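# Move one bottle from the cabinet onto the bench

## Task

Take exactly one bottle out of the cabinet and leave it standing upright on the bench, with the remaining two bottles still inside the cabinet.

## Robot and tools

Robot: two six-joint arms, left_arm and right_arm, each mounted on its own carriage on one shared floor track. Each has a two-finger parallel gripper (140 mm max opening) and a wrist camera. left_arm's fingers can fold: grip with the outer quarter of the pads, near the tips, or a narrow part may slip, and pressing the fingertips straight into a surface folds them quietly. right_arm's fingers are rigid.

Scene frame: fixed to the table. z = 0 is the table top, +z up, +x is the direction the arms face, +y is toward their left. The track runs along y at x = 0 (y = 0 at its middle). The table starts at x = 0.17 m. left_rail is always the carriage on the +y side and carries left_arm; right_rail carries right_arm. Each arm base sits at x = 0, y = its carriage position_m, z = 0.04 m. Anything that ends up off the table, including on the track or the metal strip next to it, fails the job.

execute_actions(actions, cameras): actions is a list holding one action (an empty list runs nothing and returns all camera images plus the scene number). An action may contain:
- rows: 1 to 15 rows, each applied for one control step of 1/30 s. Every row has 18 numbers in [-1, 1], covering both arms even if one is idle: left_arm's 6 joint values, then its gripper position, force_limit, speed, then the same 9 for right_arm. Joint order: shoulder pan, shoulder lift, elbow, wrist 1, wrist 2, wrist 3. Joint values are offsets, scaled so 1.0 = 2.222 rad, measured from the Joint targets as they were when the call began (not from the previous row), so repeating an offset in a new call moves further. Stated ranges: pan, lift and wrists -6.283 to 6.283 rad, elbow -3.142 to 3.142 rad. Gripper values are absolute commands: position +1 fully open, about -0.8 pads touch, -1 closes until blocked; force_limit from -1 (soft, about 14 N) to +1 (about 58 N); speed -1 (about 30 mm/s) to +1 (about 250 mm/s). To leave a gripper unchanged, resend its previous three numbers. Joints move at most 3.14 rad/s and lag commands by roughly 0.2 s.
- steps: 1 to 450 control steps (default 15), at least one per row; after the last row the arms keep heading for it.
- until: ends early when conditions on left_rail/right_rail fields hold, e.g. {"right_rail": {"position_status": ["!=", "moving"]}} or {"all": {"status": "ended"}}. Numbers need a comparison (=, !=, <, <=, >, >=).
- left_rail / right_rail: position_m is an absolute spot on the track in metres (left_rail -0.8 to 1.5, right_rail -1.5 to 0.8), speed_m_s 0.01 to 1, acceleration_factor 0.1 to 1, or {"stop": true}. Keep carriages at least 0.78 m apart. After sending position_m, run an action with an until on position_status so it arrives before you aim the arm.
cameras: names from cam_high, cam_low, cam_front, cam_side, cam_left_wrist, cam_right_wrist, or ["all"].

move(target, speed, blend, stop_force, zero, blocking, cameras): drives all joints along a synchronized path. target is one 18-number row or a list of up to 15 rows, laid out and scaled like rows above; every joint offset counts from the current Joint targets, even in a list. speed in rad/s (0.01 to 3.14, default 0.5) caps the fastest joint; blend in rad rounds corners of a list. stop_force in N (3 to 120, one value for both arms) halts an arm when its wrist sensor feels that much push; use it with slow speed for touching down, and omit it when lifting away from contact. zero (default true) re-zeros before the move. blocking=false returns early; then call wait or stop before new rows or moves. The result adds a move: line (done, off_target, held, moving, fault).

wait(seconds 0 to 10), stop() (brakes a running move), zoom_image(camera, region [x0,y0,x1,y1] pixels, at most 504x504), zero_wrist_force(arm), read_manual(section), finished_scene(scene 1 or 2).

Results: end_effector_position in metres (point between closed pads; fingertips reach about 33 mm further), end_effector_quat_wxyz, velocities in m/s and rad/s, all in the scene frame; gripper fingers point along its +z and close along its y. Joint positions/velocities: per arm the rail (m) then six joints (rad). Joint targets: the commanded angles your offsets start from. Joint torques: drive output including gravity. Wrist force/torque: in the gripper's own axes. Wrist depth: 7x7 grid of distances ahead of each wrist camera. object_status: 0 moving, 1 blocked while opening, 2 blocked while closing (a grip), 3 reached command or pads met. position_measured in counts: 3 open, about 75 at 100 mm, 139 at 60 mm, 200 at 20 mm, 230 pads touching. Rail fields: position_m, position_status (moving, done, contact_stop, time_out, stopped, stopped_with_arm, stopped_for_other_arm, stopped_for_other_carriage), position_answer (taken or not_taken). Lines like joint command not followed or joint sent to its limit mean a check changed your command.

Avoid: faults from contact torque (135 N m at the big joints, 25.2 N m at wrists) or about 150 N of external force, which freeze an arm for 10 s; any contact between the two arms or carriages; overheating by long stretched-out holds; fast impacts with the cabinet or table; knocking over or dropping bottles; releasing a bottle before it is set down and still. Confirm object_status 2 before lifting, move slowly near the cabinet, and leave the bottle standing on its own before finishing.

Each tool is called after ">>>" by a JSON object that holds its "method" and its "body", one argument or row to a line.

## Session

>>> {"method": "execute_actions", "body": {
  "actions": []
}}

Scene clock: 0.00 s.
left_arm: end_effector_position=(+0.3456, +1.0400, +0.5800) position_measured=3 object_status=3 end_effector_quat_wxyz=(+0.000, +0.000, +1.000, +0.000) | right_arm: end_effector_position=(+0.3456, -1.0920, +0.5800) position_measured=3 object_status=3 end_effector_quat_wxyz=(+0.000, +0.000, +1.000, +0.000)
Joint positions: left_arm=[1.013 -0.316 -1.725 0.971 -0.816 -1.571 -0.316] | right_arm=[-1.119 -0.316 -1.725 0.971 -0.816 -1.571 -0.316]
Joint velocities: within noise
Joint torques (N m): no reading
Wrist force (N): no reading
Wrist torque (N m): no reading
Wrist force, peak (N): no reading
Wrist depth (mm): cam_left_wrist=[628 640 - - 642 665 628 / 654 - 663 - - 672 680 / - - - - 723 751 - / 717 135 - 758 775 148 - / - 126 841 862 708 - 119 / - 850 812 - 850 859 109 / - 796 1889 1817 1889 2106 1889] | cam_right_wrist=[- - - - - 638 - / 698 - - - 670 691 - / 748 143 - - - - - / - 115 - 848 - 134 108 / - - - - - - - / - 1833 - - - 838 - / - 1931 2100 1948 1833 1881 -]
Joint targets: left_arm=[1.013 -0.316 -1.725 0.971 -0.816 -1.571 -0.316] | right_arm=[-1.119 -0.316 -1.725 0.971 -0.816 -1.571 -0.316]
Tool commands: left_gripper/position=+1.0 left_gripper/force_limit=+1.0 left_gripper/speed=+1.0 right_gripper/position=+1.0 right_gripper/force_limit=+1.0 right_gripper/speed=+1.0
left_rail: position_m=1.013 position_status=done
right_rail: position_m=-1.119 position_status=done

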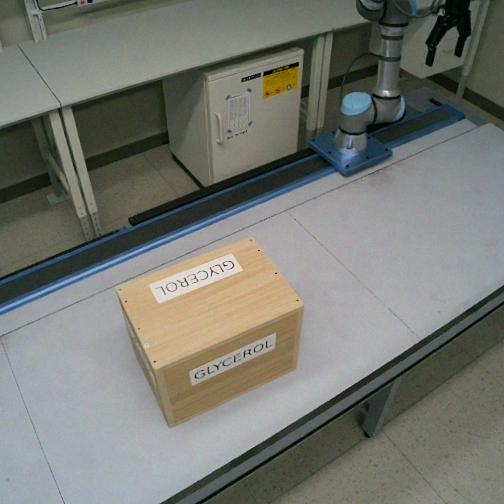

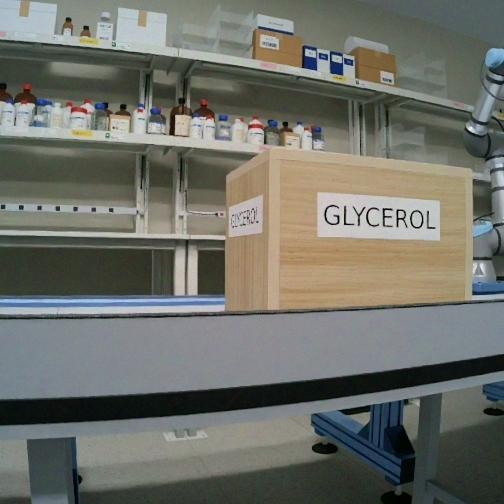

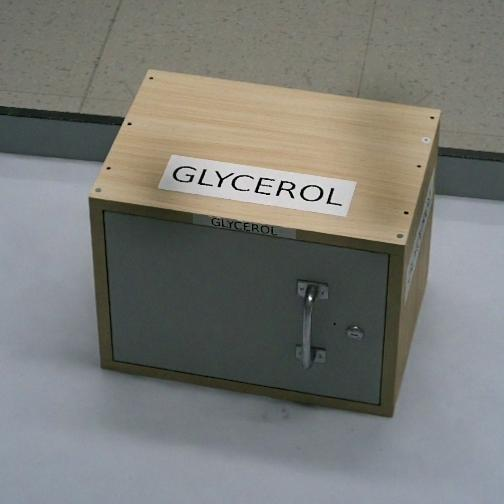

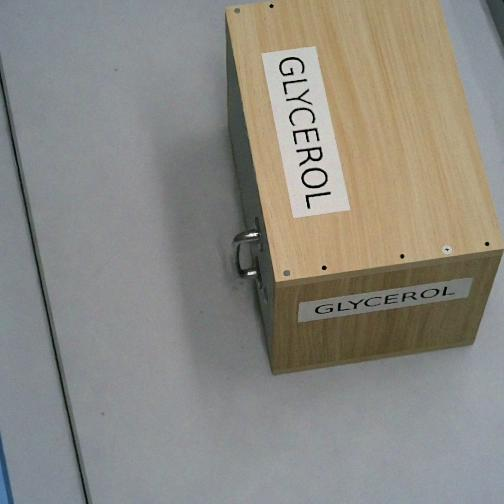

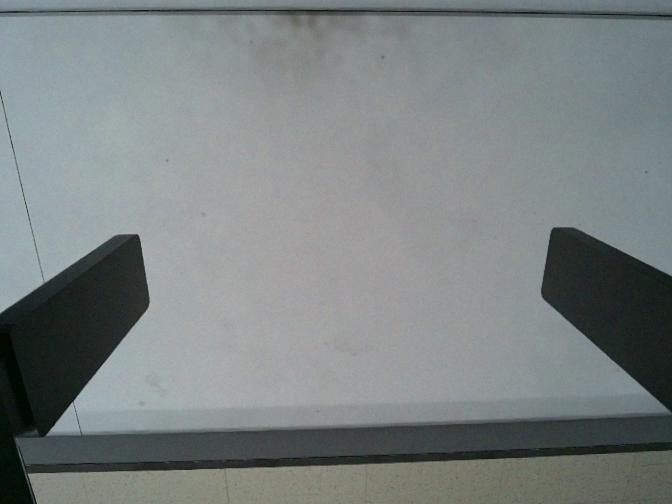

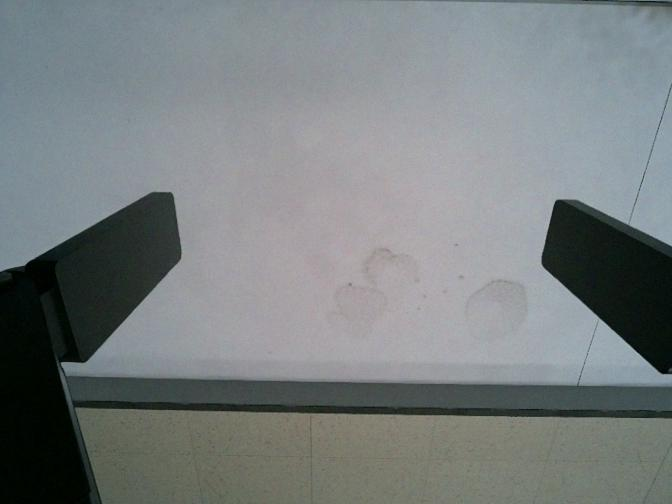

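>>> {"method": "move", "body": {
  "target": [-0.3273,-0.0627,0.4461,-0.3837,0.0001,-0.3273,-1,-1,-0.5,0.4619,-0.0907,0.6085,-0.7038,-0.1494,0.4304,1,0,-0.5],
  "speed": 0.9
}}

>>> {"method": "execute_actions", "body": {
  "actions": [
    {"right_rail": {"position_m": -0.38, "speed_m_s": 0.7, "acceleration_factor": 0.5}, "steps": 120, "until": {"right_rail": {"position_status": ["!=", "moving"]}}}
  ],
  "cameras": ["cam_right_wrist", "cam_side", "cam_front"]
}}

Scene clock: 2.97 s.
left_arm: end_effector_position=(+0.3001, +0.7627, +0.2602) position_measured=232 object_status=3 end_effector_quat_wxyz=(+0.000, +0.000, +1.000, +0.000) | right_arm: end_effector_position=(+0.3001, -0.8191, +0.2204) position_measured=3 object_status=3 end_effector_quat_wxyz=(+0.259, +0.000, +0.966, +0.000)
Joint positions: left_arm=[1.013 -1.043 -1.865 1.962 -1.668 -1.571 -1.043] | right_arm=[-1.119 0.71 -1.927 2.322 -2.38 -1.903 0.64]
Joint torques (N m): left_arm=[-6.04 -27.77 -14.71 -5.51 1.7 -1.44] | right_arm=[13.36 -14.82 -15.79 -5.16 -2.75 1.3]
Wrist force (N): left_arm=[0.0 0.1 -0.5] | right_arm=[1.5 -0.7 0.6]
Wrist torque (N m): left_arm=[0.03 0.00 0.07] | right_arm=[-0.14 -0.44 -0.14]
Wrist force, peak (N): left_arm=[0.6 1.0 -1.2] | right_arm=[3.5 0.1 0.9]
Wrist depth (mm): cam_left_wrist=[349 - 339 - 349 - - / 356 - - - - 366 - / - 383 - 392 394 - - / 398 - - 123 405 - - / - - - - 92 81 - / - - - - - - - / - - - - - - -] | cam_right_wrist=[- 306 285 - 300 - - / - - - 350 333 - 355 / - - - - - - - / - 115 - 509 - 136 108 / - - - - - - - / - 2923 3046 - 3327 3180 - / - - - - 5407 3729 -]
Joint targets: left_arm=[1.013 -1.043 -1.865 1.962 -1.669 -1.571 -1.043] | right_arm=[-1.119 0.710 -1.927 2.323 -2.380 -1.903 0.640]
left_rail: position_m=1.013 position_status=done
right_rail: position_m=-1.119 position_status=done
move: done

Scene clock: 5.03 s.
left_arm: end_effector_position=(+0.3001, +0.7626, +0.2602) position_measured=232 object_status=3 end_effector_quat_wxyz=(+0.000, +0.000, +1.000, +0.000) | right_arm: end_effector_position=(+0.3000, -0.0799, +0.2203) position_measured=3 object_status=3 end_effector_quat_wxyz=(+0.259, +0.000, +0.966, +0.000)
Joint positions: left_arm=[1.013 -1.043 -1.865 1.962 -1.669 -1.571 -1.043] | right_arm=[-0.38 0.71 -1.927 2.323 -2.38 -1.903 0.64]
Joint torques (N m): left_arm=[-6.85 -27.49 -14.7 -5.53 1.16 -1.54] | right_arm=[5.94 -0.27 -29.44 -4.37 -1.12 0.83]
Wrist force (N): left_arm=[0.0 0.0 -0.5] | right_arm=[1.6 -0.6 0.8]
Wrist torque (N m): left_arm=[0.01 0.00 0.06] | right_arm=[-0.11 -0.44 -0.13]
Wrist force, peak (N): left_arm=[0.1 -0.3 -0.7] | right_arm=[1.7 -2.6 0.7]
Wrist depth (mm): cam_left_wrist=[342 346 - - 358 - - / - - 372 - - 360 - / - - 387 - 390 - 421 / - 413 395 123 408 - 426 / - - - - 92 82 426 / - - - - - - - / - - - - - - -] | cam_right_wrist=[- 301 - - - - - / - - 353 - - - - / - 143 381 - 374 392 400 / - 115 321 - - 325 113 / - 269 - - - 301 - / - 254 250 - 254 - - / - 224 227 232 234 - -]
Joint targets: left_arm=[1.013 -1.043 -1.865 1.962 -1.669 -1.571 -1.043] | right_arm=[-0.380 0.710 -1.927 2.323 -2.380 -1.903 0.640]
Tool commands: left_gripper/position=-1.0 left_gripper/force_limit=-1.0 left_gripper/speed=-0.5 right_gripper/position=+1.0 right_gripper/force_limit=+0.0 right_gripper/speed=-0.5
left_rail: position_m=1.013 position_status=done
right_rail: position_m=-0.380 speed_m_s=0.70 position_status=done
Images, in order (width x height): cam_front 504x504, cam_side 504x504, cam_right_wrist 672x504.

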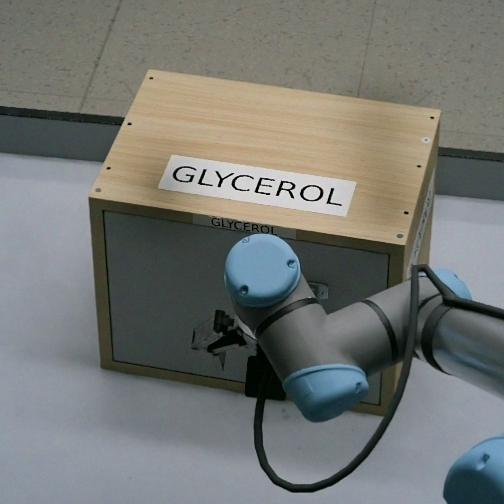

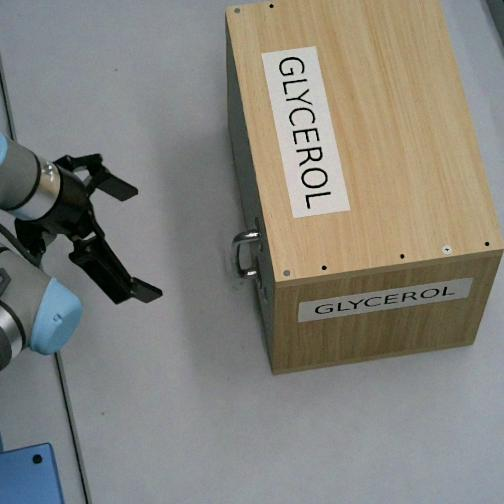

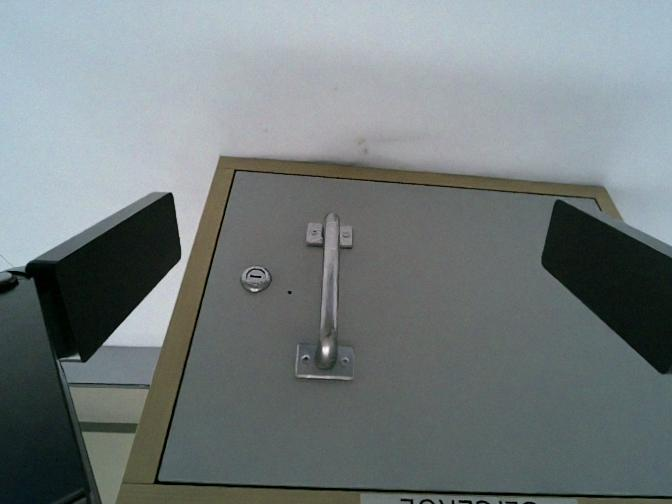

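>>> {"method": "move", "body": {
  "target": [0,0,0,0,0,0,-1,-1,-0.5,-0.0918,0.0980,-0.0286,-0.0160,0.0638,-0.0369,-0.08,0,-0.3],
  "speed": 0.25,
  "cameras": ["cam_right_wrist", "cam_side"]
}}

Scene clock: 7.67 s.
left_arm: end_effector_position=(+0.3001, +0.7626, +0.2602) position_measured=232 object_status=3 end_effector_quat_wxyz=(+0.000, +0.000, +1.000, +0.000) | right_arm: end_effector_position=(+0.3660, -0.0918, +0.1552) position_measured=139 object_status=3 end_effector_quat_wxyz=(+0.174, +0.039, +0.984, -0.007)
Joint positions: left_arm=[1.013 -1.043 -1.865 1.962 -1.669 -1.571 -1.043] | right_arm=[-0.38 0.507 -1.709 2.259 -2.415 -1.761 0.558]
Joint torques (N m): left_arm=[-6.09 -27.55 -15.08 -5.54 0.73 -1.56] | right_arm=[-12.03 -7.69 -33.7 -5 1.97 -1.49]
Wrist force (N): left_arm=[-0.3 -0.1 -0.4] | right_arm=[0.8 -0.2 -0.1]
Wrist torque (N m): left_arm=[-0.01 0.07 0.06] | right_arm=[-0.01 -0.22 0.04]
Wrist force, peak (N): left_arm=[0.4 0.3 -0.7] | right_arm=[2.3 -0.5 0.2]
Wrist depth (mm): cam_left_wrist=[339 352 346 346 - 367 - / 359 364 357 - - 390 - / - - - - - 401 399 / 403 - - 117 - - - / - - - - 92 81 - / - - - - - - - / - - - - - - -] | cam_right_wrist=[- - 232 - - - 231 / 261 267 263 - - - - / - - - 299 284 - - / - - 104 257 163 97 255 / - - 76 220 - - 75 / - - - 188 - - 71 / - - - 166 - - -]
Joint targets: left_arm=[1.013 -1.043 -1.865 1.962 -1.669 -1.571 -1.043] | right_arm=[-0.380 0.506 -1.709 2.259 -2.415 -1.761 0.558]
left_rail: position_m=1.013 position_status=done
right_rail: position_m=-0.380 speed_m_s=0.70 position_status=done
move: done
Images, in order (width x height): cam_side 504x504, cam_right_wrist 672x504.

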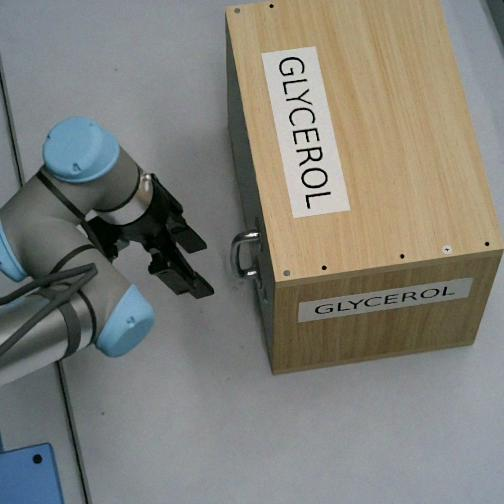

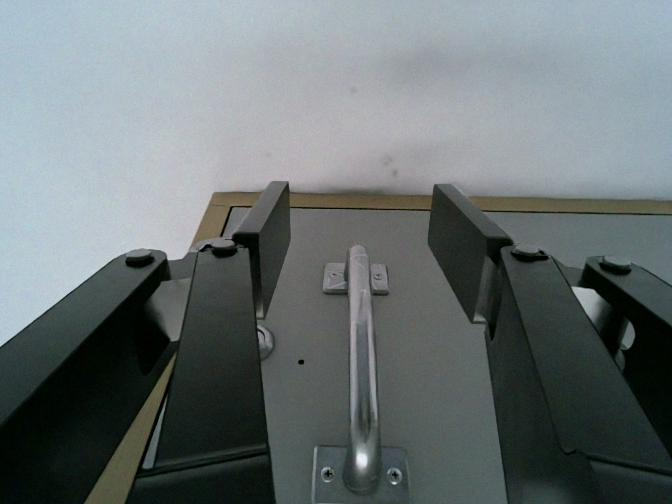

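>>> {"method": "move", "body": {
  "target": [0,0,0,0,0,0,-1,-1,-0.5,-0.0296,0.0384,-0.0321,-0.0115,0.0087,-0.0287,-0.08,0,-0.3],
  "speed": 0.06,
  "stop_force": 8
}}

>>> {"method": "zero_wrist_force", "body": {
  "arm": "right_arm"
}}

>>> {"method": "execute_actions", "body": {
  "actions": [
    {"rows": [[0,0,0,0,0,0,-1,-1,-0.5,0,0,0,0,0,0,-1,-0.05,-1]], "steps": 65}
  ],
  "cameras": ["cam_right_wrist", "cam_side"]
}}

Scene clock: 10.87 s.
left_arm: end_effector_position=(+0.3001, +0.7626, +0.2602) position_measured=232 object_status=3 end_effector_quat_wxyz=(+0.000, +0.000, +1.000, +0.000) | right_arm: end_effector_position=(+0.4148, -0.0956, +0.1550) position_measured=139 object_status=3 end_effector_quat_wxyz=(+0.174, +0.040, +0.984, -0.007)
Joint positions: left_arm=[1.013 -1.043 -1.865 1.962 -1.669 -1.571 -1.043] | right_arm=[-0.38 0.441 -1.624 2.188 -2.441 -1.742 0.495]
Joint torques (N m): left_arm=[-5.68 -27.3 -14.21 -5.45 0.29 -1.39] | right_arm=[-12.51 -9.32 -33.14 -5.07 1.76 -1.58]
Wrist force (N): left_arm=[-0.1 0.1 -0.5] | right_arm=[1.1 -0.2 0.0]
Wrist torque (N m): left_arm=[0.04 0.03 0.06] | right_arm=[-0.05 -0.26 0.04]
Wrist force, peak (N): left_arm=[0.3 0.4 -0.8] | right_arm=[1.4 -0.2 0.1]
Wrist depth (mm): cam_left_wrist=[337 - 347 - - 352 - / - 365 370 353 372 - - / - 388 388 391 389 - - / - 390 399 123 413 - - / - - - - 92 82 - / - - - - - - - / - - - - - - -] | cam_right_wrist=[236 235 239 - - - - / - - 265 - - - 261 / - - - 254 237 - - / - - 104 - 143 106 - / - - 75 - 158 - 75 / - - - 141 137 - 71 / - - - - 118 - -]
Joint targets: left_arm=[1.013 -1.043 -1.865 1.962 -1.669 -1.571 -1.043] | right_arm=[-0.380 0.441 -1.624 2.188 -2.441 -1.742 0.495]
left_rail: position_m=1.013 position_status=done
right_rail: position_m=-0.380 speed_m_s=0.70 position_status=done
move: done

Wrist force sensor zeroed.

Scene clock: 13.23 s.
left_arm: end_effector_position=(+0.3001, +0.7626, +0.2602) position_measured=232 object_status=3 end_effector_quat_wxyz=(+0.000, +0.000, +1.000, +0.000) | right_arm: end_effector_position=(+0.4148, -0.0955, +0.1550) position_measured=213 object_status=2 end_effector_quat_wxyz=(+0.174, +0.040, +0.984, -0.007)
Joint positions: left_arm=[1.013 -1.043 -1.865 1.962 -1.669 -1.571 -1.043] | right_arm=[-0.38 0.441 -1.624 2.188 -2.441 -1.742 0.495]
Joint torques (N m): left_arm=[-5.17 -27.79 -14.69 -5.47 -0.02 -1.35] | right_arm=[-12.01 -15.14 -16.39 -0.48 -4.09 -0.76]
Wrist force (N, zeroed by zero_wrist_force on right_arm): left_arm=[-0.1 0.4 -0.5] | right_arm=[-1.7 7.1 1.3]
Wrist torque (N m, zeroed by zero_wrist_force on right_arm): left_arm=[0.08 0.01 0.06] | right_arm=[-0.07 0.15 -0.04]
Wrist force, peak (N, zeroed by zero_wrist_force on right_arm): left_arm=[0.1 0.2 -0.9] | right_arm=[-3.6 13.0 4.4]
Wrist depth (mm): cam_left_wrist=[- 346 361 346 356 - - / - 364 367 - - 380 381 / - - - 383 395 - - / - - 407 123 - 418 424 / 422 420 92 - 92 92 - / - - - - - - - / - - - - - - -] | cam_right_wrist=[- - - - - - - / 266 - - 274 261 - 267 / - 236 240 237 260 - - / - 192 96 105 97 89 187 / - - - 72 - 78 165 / - - - - - - - / - - - - - - -]
Joint targets: left_arm=[1.013 -1.043 -1.865 1.962 -1.669 -1.571 -1.043] | right_arm=[-0.380 0.441 -1.624 2.188 -2.441 -1.742 0.495]
left_rail: position_m=1.013 position_status=done
right_rail: position_m=-0.380 speed_m_s=0.70 position_status=done
Images, in order (width x height): cam_side 504x504, cam_right_wrist 672x504.

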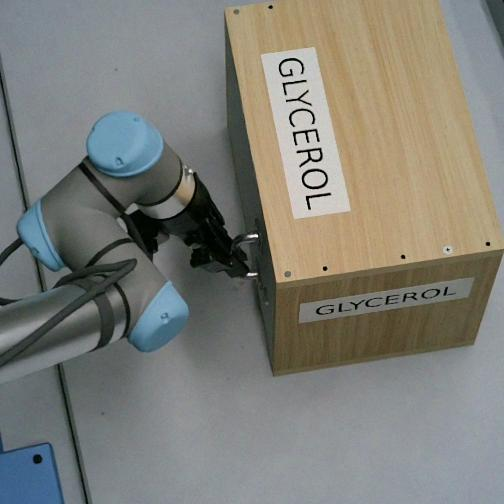

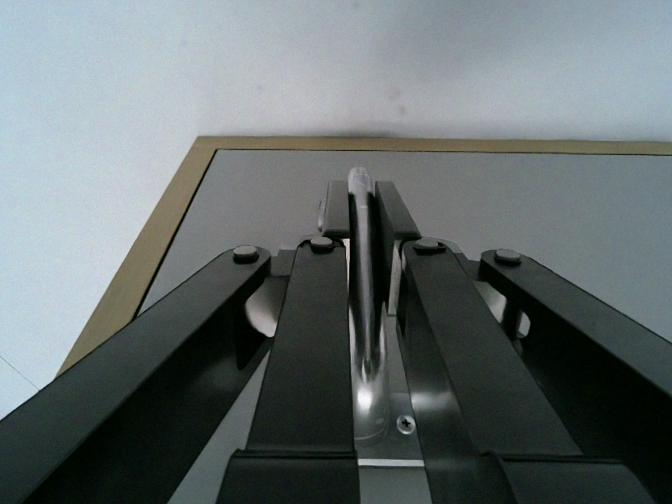

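>>> {"method": "move", "body": {
  "target": [
    [0,0,0,0,0,0,-1,-1,-0.5,0.0553,-0.0127,0.0035,0.0372,-0.0365,0.1316,-0.98,0.1,-1],
    [0,0,0,0,0,0,-1,-1,-0.5,0.1151,-0.0081,-0.0122,0.0880,-0.0642,0.2729,-0.98,0.1,-1],
    [0,0,0,0,0,0,-1,-1,-0.5,0.1720,0.0131,-0.0455,0.1466,-0.0783,0.4153,-0.98,0.1,-1],
    [0,0,0,0,0,0,-1,-1,-0.5,0.2199,0.0481,-0.0943,0.2063,-0.0785,0.5498,-0.98,0.1,-1],
    [0,0,0,0,0,0,-1,-1,-0.5,0.2562,0.0925,-0.1554,0.2627,-0.0676,0.6707,-0.98,0.1,-1]
  ],
  "speed": [0.15,0.35,0.4,0.4,0.4],
  "blend": [0.05,0.05,0.05,0.05,0],
  "stop_force": 45,
  "cameras": ["cam_side", "cam_right_wrist"]
}}

Scene clock: 21.33 s.
left_arm: end_effector_position=(+0.3001, +0.7626, +0.2602) position_measured=232 object_status=3 end_effector_quat_wxyz=(+0.000, +0.000, +1.000, +0.000) | right_arm: end_effector_position=(+0.2258, +0.0453, +0.1550) position_measured=214 object_status=2 end_effector_quat_wxyz=(+0.154, +0.452, +0.875, -0.079)
Joint positions: left_arm=[1.013 -1.043 -1.865 1.962 -1.669 -1.571 -1.043] | right_arm=[-0.38 1.01 -1.418 1.842 -1.857 -1.892 1.985]
Joint torques (N m): left_arm=[-5.14 -27.32 -14.8 -5.54 -0.65 -1.42] | right_arm=[17.68 -22.7 -35.24 1.09 2.37 0.85]
Wrist force (N, zeroed by zero_wrist_force on right_arm): left_arm=[-0.1 0.3 -0.5] | right_arm=[-0.3 8.9 12.9]
Wrist torque (N m, zeroed by zero_wrist_force on right_arm): left_arm=[0.06 0.03 0.06] | right_arm=[-0.48 0.36 0.02]
Wrist force, peak (N, zeroed by zero_wrist_force on right_arm): left_arm=[0.3 -0.3 -0.8] | right_arm=[-6.3 -15.4 -11.8]
Wrist depth (mm): cam_left_wrist=[342 - - - - - 362 / - - - - - 370 - / 377 - - 382 - - - / - - - 123 414 434 423 / - 423 - - 92 95 445 / - - - - - - - / - - - - - - -] | cam_right_wrist=[250 250 247 - - 229 226 / 283 282 - - - - 270 / 324 322 - - 235 - - / 368 367 88 106 97 193 193 / - - - 71 - 77 167 / - - - - - - - / - - - - - - -]
Joint targets: left_arm=[1.013 -1.043 -1.865 1.962 -1.669 -1.571 -1.043] | right_arm=[-0.380 1.010 -1.418 1.842 -1.857 -1.892 1.985]
left_rail: position_m=1.013 position_status=done
right_rail: position_m=-0.380 speed_m_s=0.70 position_status=done
move: done
Images, in order (width x height): cam_side 504x504, cam_right_wrist 672x504.

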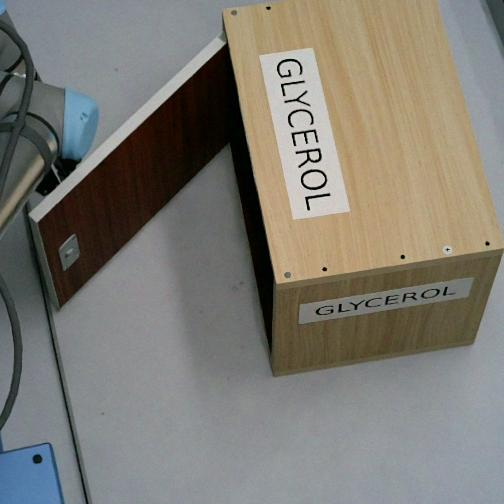

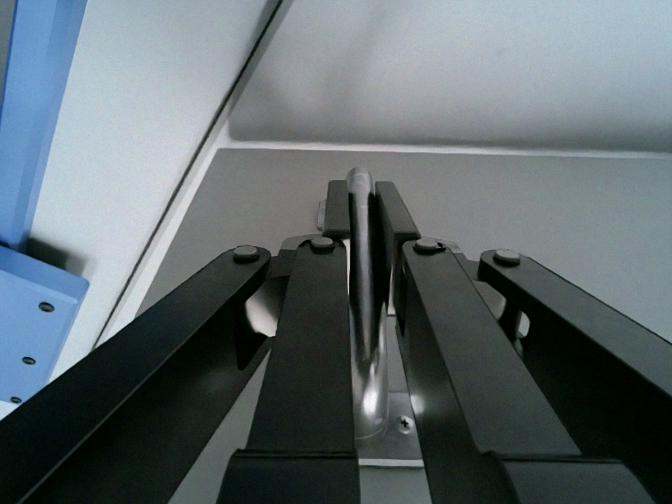

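>>> {"method": "move", "body": {
  "target": [
    [0,0,0,0,0,0,-1,-1,-0.5,0.0249,0.0500,-0.0707,0.0527,0.0178,0.1069,-0.98,0.1,-1],
    [0,0,0,0,0,0,-1,-1,-0.5,0.0366,0.0901,-0.1296,0.0899,0.0343,0.1779,-0.98,0.1,-1],
    [0,0,0,0,0,0,-1,-1,-0.5,0.0440,0.1321,-0.1940,0.1273,0.0514,0.2438,-0.98,0.1,-1],
    [0,0,0,0,0,0,-1,-1,-0.5,0.0472,0.1758,-0.2640,0.1650,0.0692,0.3044,-0.98,0.1,-1],
    [0,0,0,0,0,0,-1,-1,-0.5,0.0462,0.2214,-0.3396,0.2031,0.0876,0.3598,-0.98,0.1,-1]
  ],
  "speed": 0.4,
  "blend": [0.05,0.05,0.05,0.05,0],
  "stop_force": 45,
  "cameras": ["cam_side", "cam_front"]
}}

Scene clock: 25.83 s.
left_arm: end_effector_position=(+0.3001, +0.7626, +0.2602) position_measured=232 object_status=3 end_effector_quat_wxyz=(+0.000, +0.000, +1.000, +0.000) | right_arm: end_effector_position=(+0.1979, +0.2337, +0.1548) position_measured=214 object_status=2 end_effector_quat_wxyz=(+0.118, +0.724, +0.668, -0.128)
Joint positions: left_arm=[1.013 -1.043 -1.865 1.962 -1.669 -1.571 -1.043] | right_arm=[-0.38 1.112 -0.926 1.088 -1.406 -1.697 2.784]
Joint torques (N m): left_arm=[-5.8 -28 -14.08 -5.35 -0.63 -1.27] | right_arm=[-1.13 -34.96 -31.72 0.09 7.07 0.92]
Wrist force (N, zeroed by zero_wrist_force on right_arm): left_arm=[-0.4 0.0 -0.7] | right_arm=[-8.3 15.8 -4.3]
Wrist torque (N m, zeroed by zero_wrist_force on right_arm): left_arm=[0.00 0.07 0.06] | right_arm=[-0.14 0.34 0.05]
Wrist force, peak (N, zeroed by zero_wrist_force on right_arm): left_arm=[0.1 -0.4 -0.8] | right_arm=[2.6 11.3 17.2]
Wrist depth (mm): cam_left_wrist=[- - - - - 362 353 / - 368 367 375 - - - / - - 390 - - 396 413 / - 404 - 123 401 - - / - 424 - - 92 85 447 / - - - - - - - / - - - - - - -] | cam_right_wrist=[- 248 247 - 224 - 229 / - 264 280 - - - - / - - 223 249 228 247 - / 384 348 92 105 106 93 189 / - - - 71 - 77 - / - - - - - - - / - - - - - - -]
Joint targets: left_arm=[1.013 -1.043 -1.865 1.962 -1.669 -1.571 -1.043] | right_arm=[-0.380 1.112 -0.926 1.088 -1.406 -1.697 2.784]
left_rail: position_m=1.013 position_status=done
right_rail: position_m=-0.380 speed_m_s=0.70 position_status=done
move: done
Images, in order (width x height): cam_front 504x504, cam_side 504x504.

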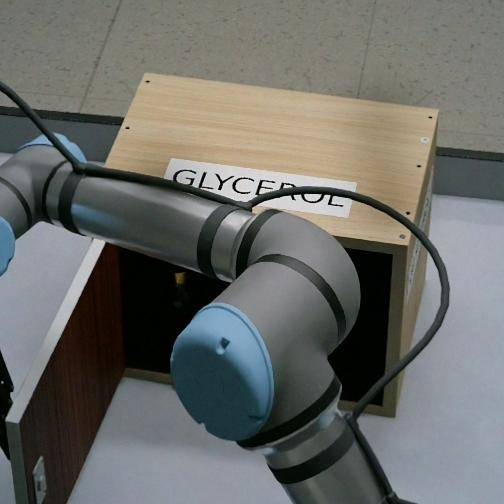

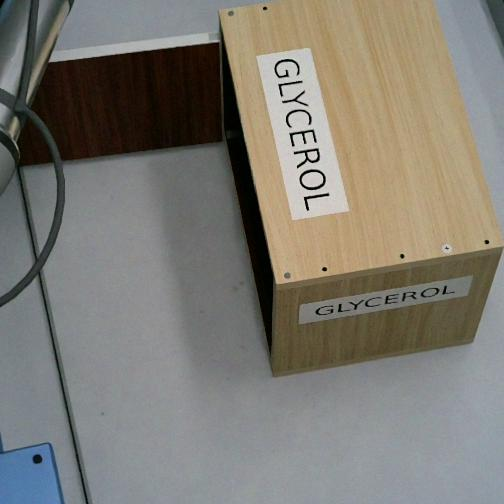

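>>> {"method": "execute_actions", "body": {
  "actions": [
    {"rows": [[0,0,0,0,0,0,-1,-1,-0.5,0,0,0,0,0,0,-0.08,0,-0.2]], "steps": 18}
  ],
  "cameras": []
}}

>>> {"method": "execute_actions", "body": {
  "actions": [
    {"right_rail": {"position_m": -0.30, "speed_m_s": 0.3}, "steps": 120, "until": {"right_rail": {"position_status": ["!=", "moving"]}}}
  ],
  "cameras": ["cam_right_wrist"]
}}

Scene clock: 28.00 s.
left_arm: end_effector_position=(+0.3001, +0.7626, +0.2602) position_measured=232 object_status=3 end_effector_quat_wxyz=(+0.000, +0.000, +1.000, +0.000) | right_arm: end_effector_position=(+0.1979, +0.2337, +0.1548) position_measured=139 object_status=3 end_effector_quat_wxyz=(+0.118, +0.724, +0.668, -0.128)
Joint positions: left_arm=[1.013 -1.043 -1.865 1.962 -1.669 -1.571 -1.043] | right_arm=[-0.38 1.112 -0.926 1.088 -1.406 -1.697 2.784]
Joint torques (N m): left_arm=[-6.08 -27.69 -14.59 -5.41 -0.75 -1.34] | right_arm=[0.4 -53.37 -31.9 -3.15 -2.19 0.83]
Wrist force (N, zeroed by zero_wrist_force on right_arm): left_arm=[0.1 -0.2 -0.4] | right_arm=[-1.1 1.2 0.7]
Wrist torque (N m, zeroed by zero_wrist_force on right_arm): left_arm=[-0.04 -0.02 0.06] | right_arm=[0.24 0.23 -0.13]
Wrist force, peak (N, zeroed by zero_wrist_force on right_arm): left_arm=[0.0 0.4 -1.0] | right_arm=[-8.3 16.2 -4.3]
Wrist depth (mm): cam_left_wrist=[- 349 - - - 358 - / - 350 365 367 - - - / - - 379 - - 401 - / - 407 - 123 - - - / - 421 - - 92 82 - / - - - - - - - / - - - - - - -] | cam_right_wrist=[- 240 247 - - - - / - 269 279 - - - - / - - 259 - 163 - - / 360 - 104 - 126 103 - / - - 117 159 - - 75 / - - - - - - 71 / - - - - - - -]
Joint targets: left_arm=[1.013 -1.043 -1.865 1.962 -1.669 -1.571 -1.043] | right_arm=[-0.380 1.112 -0.926 1.088 -1.406 -1.697 2.784]
left_rail: position_m=1.013 position_status=done
right_rail: position_m=-0.380 speed_m_s=0.70 position_status=done
No camera images: "cameras" was empty.

Scene clock: 28.87 s.
left_arm: end_effector_position=(+0.3001, +0.7626, +0.2602) position_measured=232 object_status=3 end_effector_quat_wxyz=(+0.000, +0.000, +1.000, +0.000) | right_arm: end_effector_position=(+0.1979, +0.3137, +0.1548) position_measured=139 object_status=3 end_effector_quat_wxyz=(+0.118, +0.724, +0.668, -0.128)
Joint positions: left_arm=[1.013 -1.043 -1.865 1.962 -1.669 -1.571 -1.043] | right_arm=[-0.3 1.112 -0.926 1.088 -1.406 -1.697 2.784]
Joint torques (N m): left_arm=[-5.14 -27.43 -14.19 -5.45 -0.7 -1.15] | right_arm=[1.13 -52.12 -32.1 -1.76 -0.68 0.88]
Wrist force (N, zeroed by zero_wrist_force on right_arm): left_arm=[0.1 0.1 -0.3] | right_arm=[-1.1 1.4 0.7]
Wrist torque (N m, zeroed by zero_wrist_force on right_arm): left_arm=[0.03 -0.01 0.06] | right_arm=[0.28 0.22 -0.13]
Wrist force, peak (N, zeroed by zero_wrist_force on right_arm): left_arm=[0.0 -0.3 -0.8] | right_arm=[-3.8 1.5 1.3]
Wrist depth (mm): cam_left_wrist=[- 346 349 - 352 357 - / - - - 374 - - 372 / - 381 410 387 - 411 408 / - - - 123 - - - / 409 - - - 92 82 - / - - - - - - - / - - - - - - -] | cam_right_wrist=[- 240 248 - - - - / - 271 280 - - 267 - / - - 312 312 164 - - / 362 - 104 298 126 105 285 / - - 76 - - - 75 / - - - 208 213 - 71 / - - - 187 - - -]
Joint targets: left_arm=[1.013 -1.043 -1.865 1.962 -1.669 -1.571 -1.043] | right_arm=[-0.300 1.112 -0.926 1.088 -1.406 -1.697 2.784]
Tool commands: left_gripper/position=-1.0 left_gripper/force_limit=-1.0 left_gripper/speed=-0.5 right_gripper/position=-0.08 right_gripper/force_limit=+0.0 right_gripper/speed=-0.2
left_rail: position_m=1.013 position_status=done
right_rail: position_m=-0.300 speed_m_s=0.30 position_status=done
Images, in order (width x height): cam_right_wrist 672x504.

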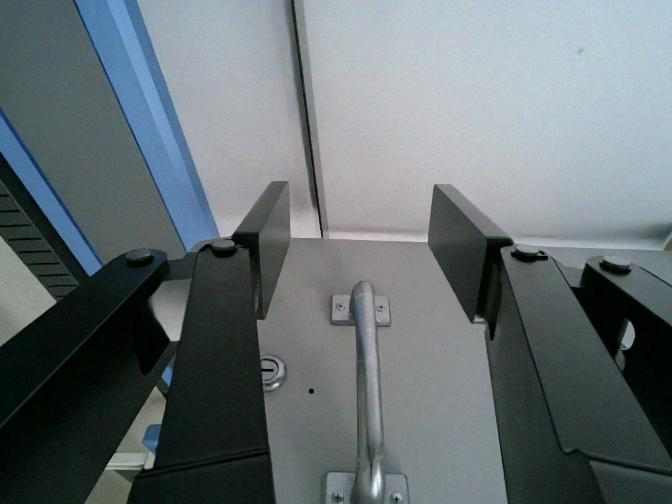

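>>> {"method": "move", "body": {
  "target": [
    [0,0,0,0,0,0,-1,-1,-0.5,0.0018,-0.0659,-0.1315,0.1927,-0.0111,-0.0329,1,0,-0.2],
    [0,0,0,0,0,0,-1,-1,-0.5,-0.0954,-0.3033,0.1854,0.0927,-0.0014,-0.0243,1,0,-0.2],
    [0,0,0,0,0,0,-1,-1,-0.5,-0.1089,-0.3528,0.2070,0.4307,0.9797,-0.6755,1,0,-0.2]
  ],
  "speed": [0.5,0.8,1.6],
  "blend": [0.05,0.1,0]
}}

>>> {"method": "move", "body": {
  "target": [
    [0,0,0,0,0,0,-1,-1,-0.5,-0.0347,0.0374,0.1738,0.2957,0.8528,-0.4031,1,0,-0.2],
    [0,0,0,0,0,0,-1,-1,-0.5,-0.0347,0.2424,0.2933,-0.0287,0.8528,-0.4031,1,0,-0.2]
  ],
  "speed": [1.5,0.6],
  "blend": [0.08,0],
  "cameras": ["cam_right_wrist", "cam_side", "cam_front"]
}}

Scene clock: 33.20 s.
left_arm: end_effector_position=(+0.3001, +0.7626, +0.2602) position_measured=232 object_status=3 end_effector_quat_wxyz=(+0.000, +0.000, +1.000, +0.000) | right_arm: end_effector_position=(+0.0110, +0.3482, +0.6875) position_measured=3 object_status=3 end_effector_quat_wxyz=(+0.781, -0.480, -0.370, -0.148)
Joint positions: left_arm=[1.013 -1.043 -1.865 1.962 -1.669 -1.571 -1.043] | right_arm=[-0.3 0.871 -1.71 1.548 -0.449 0.479 1.284]
Joint torques (N m): left_arm=[-5.99 -28.02 -14.8 -5.52 -0.61 -1.17] | right_arm=[-13.12 -24.7 -18.17 -0.72 3.11 -1.57]
Wrist force (N, zeroed by zero_wrist_force on right_arm): left_arm=[-0.1 -0.1 -0.5] | right_arm=[-2.2 2.0 1.2]
Wrist torque (N m, zeroed by zero_wrist_force on right_arm): left_arm=[-0.01 0.02 0.05] | right_arm=[0.67 0.46 -0.14]
Wrist force, peak (N, zeroed by zero_wrist_force on right_arm): left_arm=[0.1 0.2 -0.8] | right_arm=[-2.6 2.4 2.3]
Wrist depth (mm): cam_left_wrist=[- - - 345 359 - 366 / 361 366 - 380 - - 379 / - - - 401 - 410 405 / - - - 117 - - 427 / - - - - 92 81 - / - - - - - - - / - - - - - - -] | cam_right_wrist=[1716 1931 - - - - - / 1848 2002 - - - 693 440 / - - - 2703 - - - / - 123 1730 - 1730 135 108 / - 1156 - 1931 - 2377 - / - - - 1556 - 2120 - / - - - 1071 1065 1481 -]
Joint targets: left_arm=[1.013 -1.043 -1.865 1.962 -1.669 -1.571 -1.043] | right_arm=[-0.300 0.871 -1.710 1.548 -0.449 0.480 1.283]
left_rail: position_m=1.013 position_status=done
right_rail: position_m=-0.300 speed_m_s=0.30 position_status=done
move: done

Scene clock: 36.57 s.
left_arm: end_effector_position=(+0.3001, +0.7626, +0.2602) position_measured=232 object_status=3 end_effector_quat_wxyz=(+0.000, +0.000, +1.000, +0.000) | right_arm: end_effector_position=(+0.4200, -0.0025, +0.0652) position_measured=3 object_status=3 end_effector_quat_wxyz=(+0.023, +0.818, -0.033, +0.573)
Joint positions: left_arm=[1.013 -1.043 -1.865 1.962 -1.669 -1.571 -1.043] | right_arm=[-0.3 0.793 -1.172 2.199 -0.512 2.375 0.388]
Joint torques (N m): left_arm=[-4.95 -27.54 -15.25 -5.45 -0.58 -1.05] | right_arm=[-11.05 -17.08 -2.8 -1.68 2.91 -1.62]
Wrist force (N, zeroed by zero_wrist_force on right_arm): left_arm=[-0.3 0.0 -0.6] | right_arm=[-1.8 1.0 1.2]
Wrist torque (N m, zeroed by zero_wrist_force on right_arm): left_arm=[0.01 0.06 0.06] | right_arm=[0.24 0.45 0.08]
Wrist force, peak (N, zeroed by zero_wrist_force on right_arm): left_arm=[0.0 0.2 -0.9] | right_arm=[-3.1 2.8 1.6]
Wrist depth (mm): cam_left_wrist=[- - - 355 - - - / 363 360 - 370 - 389 - / 379 390 - - - 402 - / 404 389 - 123 - - - / - - - - 92 82 443 / - - - - - - - / - - - - - - -] | cam_right_wrist=[247 196 374 370 373 226 242 / 247 218 311 321 334 228 254 / 235 238 242 239 253 242 244 / - 123 208 208 208 204 116 / - - 190 - 200 - - / - - - - - - 165 / - 146 147 - - - -]
Joint targets: left_arm=[1.013 -1.043 -1.865 1.962 -1.669 -1.571 -1.043] | right_arm=[-0.300 0.793 -1.172 2.199 -0.513 2.375 0.388]
left_rail: position_m=1.013 position_status=done
right_rail: position_m=-0.300 speed_m_s=0.30 position_status=done
move: done
Images, in order (width x height): cam_front 504x504, cam_side 504x504, cam_right_wrist 672x504.

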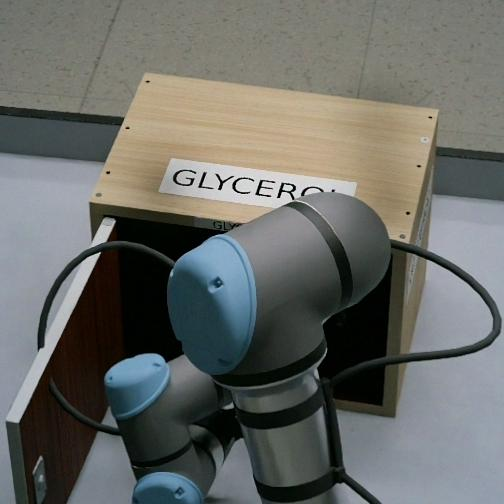

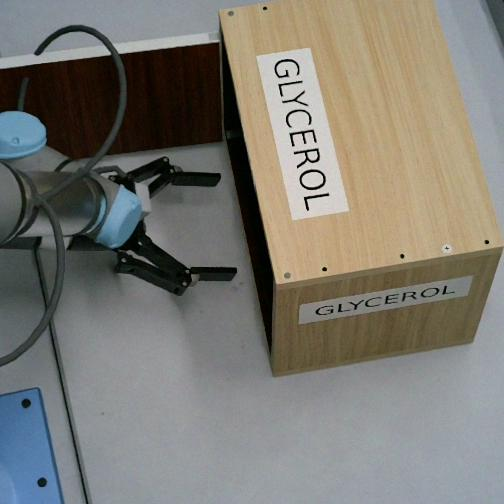

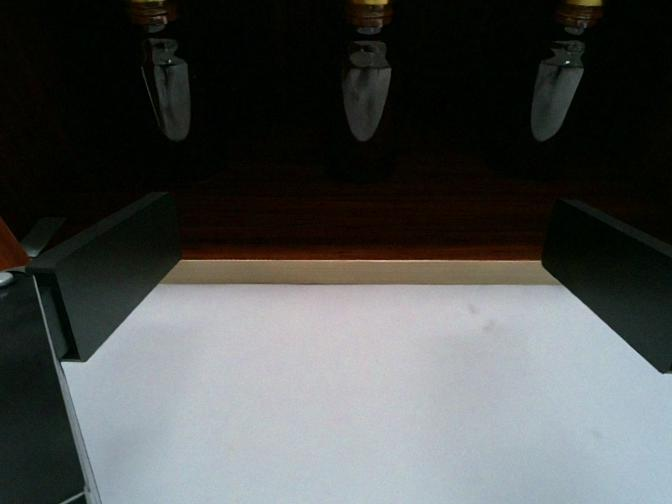

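>>> {"method": "zoom_image", "body": {
  "camera": "cam_right_wrist",
  "region": [250, 0, 470, 290]
}}

Scaled by 1.738 from the camera's 672x504 image, which has a finer 960x720 frame.

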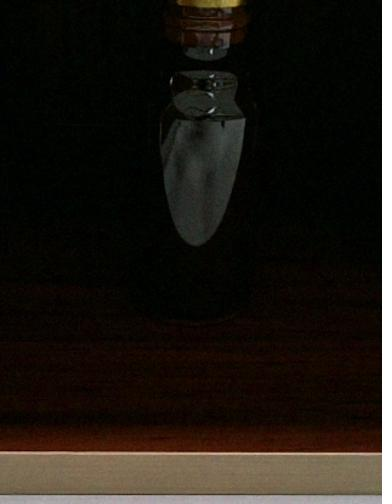

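>>> {"method": "move", "body": {
  "target": [
    [0,0,0,0,0,0,-1,-1,-0.5,-0.0592,0.0048,-0.0077,-0.0225,-0.0523,-0.0378,0.18,0,-0.2],
    [0,0,0,0,0,0,-1,-1,-0.5,-0.1251,0.0335,-0.0604,-0.0184,-0.1121,-0.0720,0.18,0,-0.2]
  ],
  "speed": [0.16,0.14],
  "blend": [0.03,0],
  "cameras": ["cam_right_wrist"]
}}

Scene clock: 39.87 s.
left_arm: end_effector_position=(+0.3001, +0.7626, +0.2602) position_measured=232 object_status=3 end_effector_quat_wxyz=(+0.000, +0.000, +1.000, +0.000) | right_arm: end_effector_position=(+0.5527, -0.0219, +0.0598) position_measured=107 object_status=3 end_effector_quat_wxyz=(+0.023, +0.819, -0.033, +0.573)
Joint positions: left_arm=[1.013 -1.043 -1.865 1.962 -1.669 -1.571 -1.043] | right_arm=[-0.3 0.516 -1.097 2.065 -0.554 2.126 0.228]
Joint torques (N m): left_arm=[-5.72 -27 -13.66 -5.29 -0.65 -1.03] | right_arm=[-13.57 -24.65 -23.31 0.87 -1.42 -1.48]
Wrist force (N, zeroed by zero_wrist_force on right_arm): left_arm=[0.0 0.3 -0.3] | right_arm=[-2.4 1.5 1.3]
Wrist torque (N m, zeroed by zero_wrist_force on right_arm): left_arm=[0.07 -0.01 0.06] | right_arm=[0.34 0.52 0.03]
Wrist force, peak (N, zeroed by zero_wrist_force on right_arm): left_arm=[0.3 0.1 -0.8] | right_arm=[-2.1 1.6 2.0]
Wrist depth (mm): cam_left_wrist=[- - - 354 357 - - / - - - - - - - / - 379 - - - - 399 / - - 408 117 - - 428 / - - 92 - 92 92 446 / - - - - - - - / - - - - - - -] | cam_right_wrist=[247 252 254 74 249 254 244 / 253 279 280 - 283 285 250 / 238 237 239 - 242 243 133 / - 200 110 - 160 119 125 / - - 156 122 158 118 87 / - - 139 139 139 - - / - - 122 122 122 - -]
Joint targets: left_arm=[1.013 -1.043 -1.865 1.962 -1.669 -1.571 -1.043] | right_arm=[-0.300 0.515 -1.097 2.065 -0.554 2.125 0.228]
left_rail: position_m=1.013 position_status=done
right_rail: position_m=-0.300 speed_m_s=0.30 position_status=done
move: done
Images, in order (width x height): cam_right_wrist 672x504.

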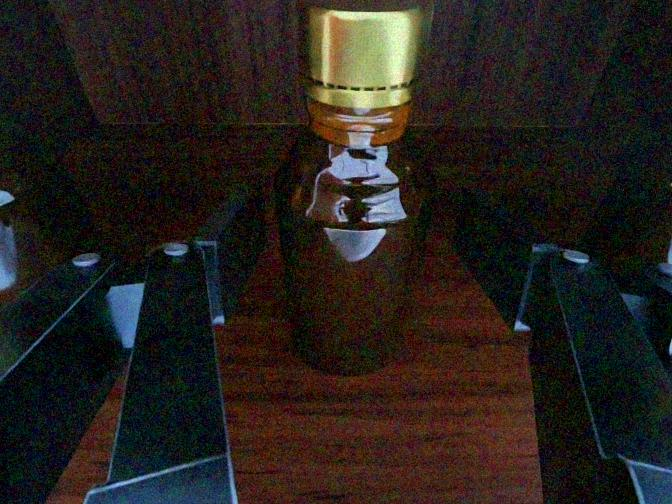

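>>> {"method": "execute_actions", "body": {
  "actions": [
    {"right_rail": {"position_m": -0.295, "speed_m_s": 0.1}, "rows": [[0,0,0,0,0,0,-1,-1,-0.5,0,0,0,0,0,0,-1,-0.1,-1]], "steps": 62}
  ],
  "cameras": ["cam_right_wrist"]
}}

Scene clock: 42.37 s.
left_arm: end_effector_position=(+0.3001, +0.7626, +0.2602) position_measured=232 object_status=3 end_effector_quat_wxyz=(+0.000, +0.000, +1.000, +0.000) | right_arm: end_effector_position=(+0.5529, -0.0169, +0.0598) position_measured=162 object_status=2 end_effector_quat_wxyz=(+0.023, +0.819, -0.033, +0.573)
Joint positions: left_arm=[1.013 -1.043 -1.865 1.962 -1.669 -1.571 -1.043] | right_arm=[-0.295 0.515 -1.097 2.065 -0.554 2.125 0.228]
Joint torques (N m): left_arm=[-5.15 -27.51 -15.41 -5.47 -0.61 -1.03] | right_arm=[10.12 -31.11 -11.16 -2.33 1.78 -1.07]
Wrist force (N, zeroed by zero_wrist_force on right_arm): left_arm=[-0.2 0.1 -0.4] | right_arm=[0.5 3.8 -1.4]
Wrist torque (N m, zeroed by zero_wrist_force on right_arm): left_arm=[0.02 0.04 0.06] | right_arm=[0.38 0.34 0.01]
Wrist force, peak (N, zeroed by zero_wrist_force on right_arm): left_arm=[0.0 -0.1 -0.9] | right_arm=[0.8 3.8 -1.6]
Wrist depth (mm): cam_left_wrist=[- 347 - - - - - / - - 373 - 385 - - / - - 388 395 385 401 - / - - - 123 - 414 416 / - - - - 92 82 - / - - - - - - - / - - - - - - -] | cam_right_wrist=[244 252 254 76 244 255 244 / 258 279 280 - 280 285 257 / 123 238 239 - 241 243 232 / - 199 96 100 105 202 131 / - 71 - - - 72 75 / - - - 139 140 - 68 / - - - 122 122 - -]
Joint targets: left_arm=[1.013 -1.043 -1.865 1.962 -1.669 -1.571 -1.043] | right_arm=[-0.295 0.515 -1.097 2.065 -0.554 2.125 0.228]
left_rail: position_m=1.013 position_status=done
right_rail: position_m=-0.295 speed_m_s=0.10 position_status=done
Images, in order (width x height): cam_right_wrist 672x504.

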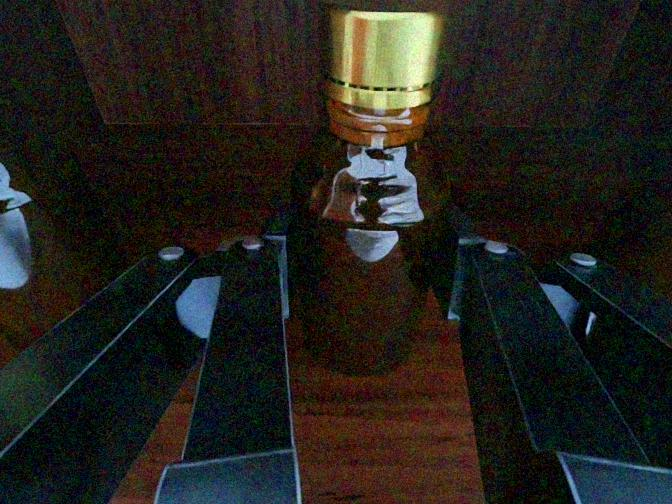

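>>> {"method": "move", "body": {
  "target": [
    [0,0,0,0,0,0,-1,-1,-0.5,0,-0.0195,-0.0039,0.0235,0,0,-1,-0.1,-1],
    [0,0,0,0,0,0,-1,-1,-0.5,0.0515,-0.0437,0.0405,0.0183,0.0473,0.0260,-1,-0.1,-1],
    [0,0,0,0,0,0,-1,-1,-0.5,0.1164,-0.0573,0.0689,0.0299,0.1049,0.0657,-1,-0.1,-1],
    [0,0,0,0,0,0,-1,-1,-0.5,0.1464,-0.0854,0.1140,0.0098,0.0995,0.0615,-1,-0.1,-1]
  ],
  "speed": [0.1,0.2,0.22,0.2],
  "blend": [0.015,0.03,0.03,0],
  "cameras": ["cam_right_wrist"]
}}

>>> {"method": "execute_actions", "body": {
  "actions": [
    {"right_rail": {"position_m": -0.72, "speed_m_s": 0.45, "acceleration_factor": 0.4}, "left_rail": {"position_m": 0.55, "speed_m_s": 0.5, "acceleration_factor": 0.4}, "steps": 150, "until": {"all": {"status": "ended"}}}
  ],
  "cameras": ["cam_front", "cam_side", "cam_right_wrist"]
}}

Scene clock: 45.97 s.
left_arm: end_effector_position=(+0.3001, +0.7626, +0.2602) position_measured=232 object_status=3 end_effector_quat_wxyz=(+0.000, +0.000, +1.000, +0.000) | right_arm: end_effector_position=(+0.3749, -0.0030, +0.0799) position_measured=162 object_status=2 end_effector_quat_wxyz=(+0.000, +0.819, +0.000, +0.574)
Joint positions: left_arm=[1.013 -1.043 -1.865 1.962 -1.669 -1.571 -1.043] | right_arm=[-0.295 0.841 -1.287 2.318 -0.532 2.347 0.364]
Joint torques (N m): left_arm=[-5.01 -27.92 -15.45 -5.48 -0.66 -0.88] | right_arm=[11.47 -31.37 -4.37 -2.15 -0.95 -1.58]
Wrist force (N, zeroed by zero_wrist_force on right_arm): left_arm=[0.0 -0.5 -0.5] | right_arm=[-4.8 1.3 1.7]
Wrist torque (N m, zeroed by zero_wrist_force on right_arm): left_arm=[-0.09 0.01 0.06] | right_arm=[0.30 0.48 0.07]
Wrist force, peak (N, zeroed by zero_wrist_force on right_arm): left_arm=[0.1 -0.1 -1.1] | right_arm=[-5.9 1.3 2.2]
Wrist depth (mm): cam_left_wrist=[- - - 353 - - - / - - - 377 - - - / - 370 - 389 - 400 397 / 395 - - 117 - 410 - / 433 - - - 92 82 - / - - - - - - - / - - - - - - -] | cam_right_wrist=[233 287 247 76 398 242 283 / 237 311 268 - 348 261 282 / - 273 275 - 266 278 264 / - 250 96 - 105 237 238 / - 71 - 128 - 72 73 / - - - - - - 68 / - - - 158 - - -]
Joint targets: left_arm=[1.013 -1.043 -1.865 1.962 -1.669 -1.571 -1.043] | right_arm=[-0.295 0.841 -1.287 2.319 -0.532 2.347 0.364]
left_rail: position_m=1.013 position_status=done
right_rail: position_m=-0.295 speed_m_s=0.10 position_status=done
move: done
Images, in order (width x height): cam_right_wrist 672x504.

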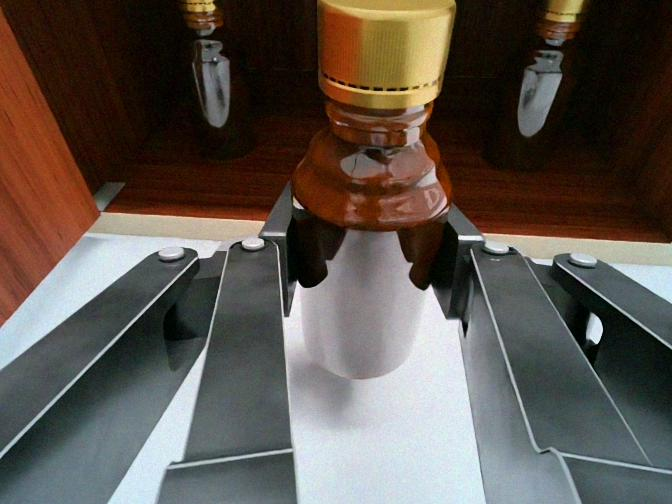

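Scene clock: 47.80 s.
left_arm: end_effector_position=(+0.3001, +0.2999, +0.2602) position_measured=232 object_status=3 end_effector_quat_wxyz=(+0.000, +0.000, +1.000, +0.000) | right_arm: end_effector_position=(+0.3748, -0.4280, +0.0799) position_measured=162 object_status=2 end_effector_quat_wxyz=(+0.000, +0.819, +0.000, +0.574)
Joint positions: left_arm=[0.55 -1.043 -1.865 1.962 -1.669 -1.571 -1.043] | right_arm=[-0.72 0.841 -1.287 2.319 -0.532 2.347 0.364]
Joint torques (N m): left_arm=[-0.89 -2.15 -22.02 -3.95 -0.68 -0.89] | right_arm=[9.48 -25.25 -14.98 -1.5 2.97 -1.51]
Wrist force (N, zeroed by zero_wrist_force on right_arm): left_arm=[0.1 -0.1 -0.8] | right_arm=[-4.6 1.3 1.8]
Wrist torque (N m, zeroed by zero_wrist_force on right_arm): left_arm=[0.00 -0.01 0.05] | right_arm=[0.29 0.45 0.07]
Wrist force, peak (N, zeroed by zero_wrist_force on right_arm): left_arm=[0.0 1.6 -0.8] | right_arm=[-4.8 2.7 1.8]
Wrist depth (mm): cam_left_wrist=[177 210 - - - 352 - / 181 252 - - - 382 - / - - - 401 401 - - / 189 246 - 117 433 402 - / 194 240 - - 92 92 - / - - - - - - - / - - - - - - -] | cam_right_wrist=[277 355 - 74 76 - - / 281 356 407 - 92 406 - / 279 322 - 95 93 310 - / 255 - 95 99 104 252 - / - 71 - 129 - 72 73 / - - - 175 - - 68 / - - - - - - -]
Joint targets: left_arm=[0.550 -1.043 -1.865 1.962 -1.669 -1.571 -1.043] | right_arm=[-0.720 0.841 -1.287 2.319 -0.532 2.347 0.364]
Tool commands: left_gripper/position=-1.0 left_gripper/force_limit=-1.0 left_gripper/speed=-0.5 right_gripper/position=-1.0 right_gripper/force_limit=-0.1 right_gripper/speed=-1.0
left_rail: position_m=0.550 speed_m_s=0.50 position_status=done
right_rail: position_m=-0.720 speed_m_s=0.45 position_status=done
Images, in order (width x height): cam_front 504x504, cam_side 504x504, cam_right_wrist 672x504.

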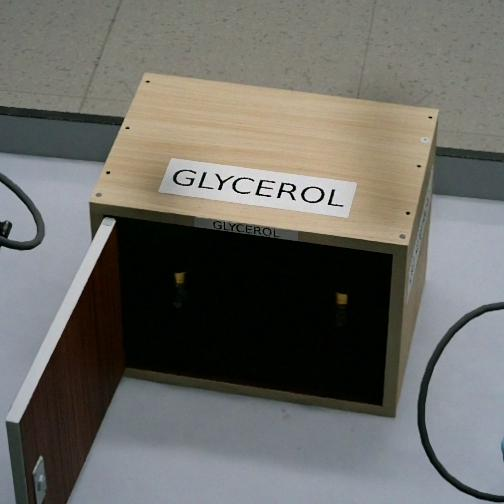

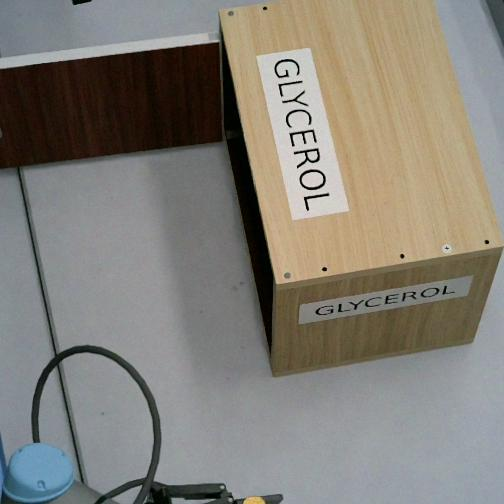

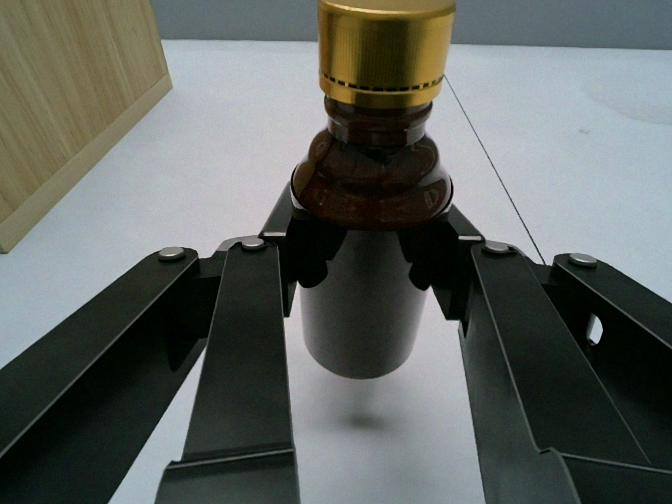

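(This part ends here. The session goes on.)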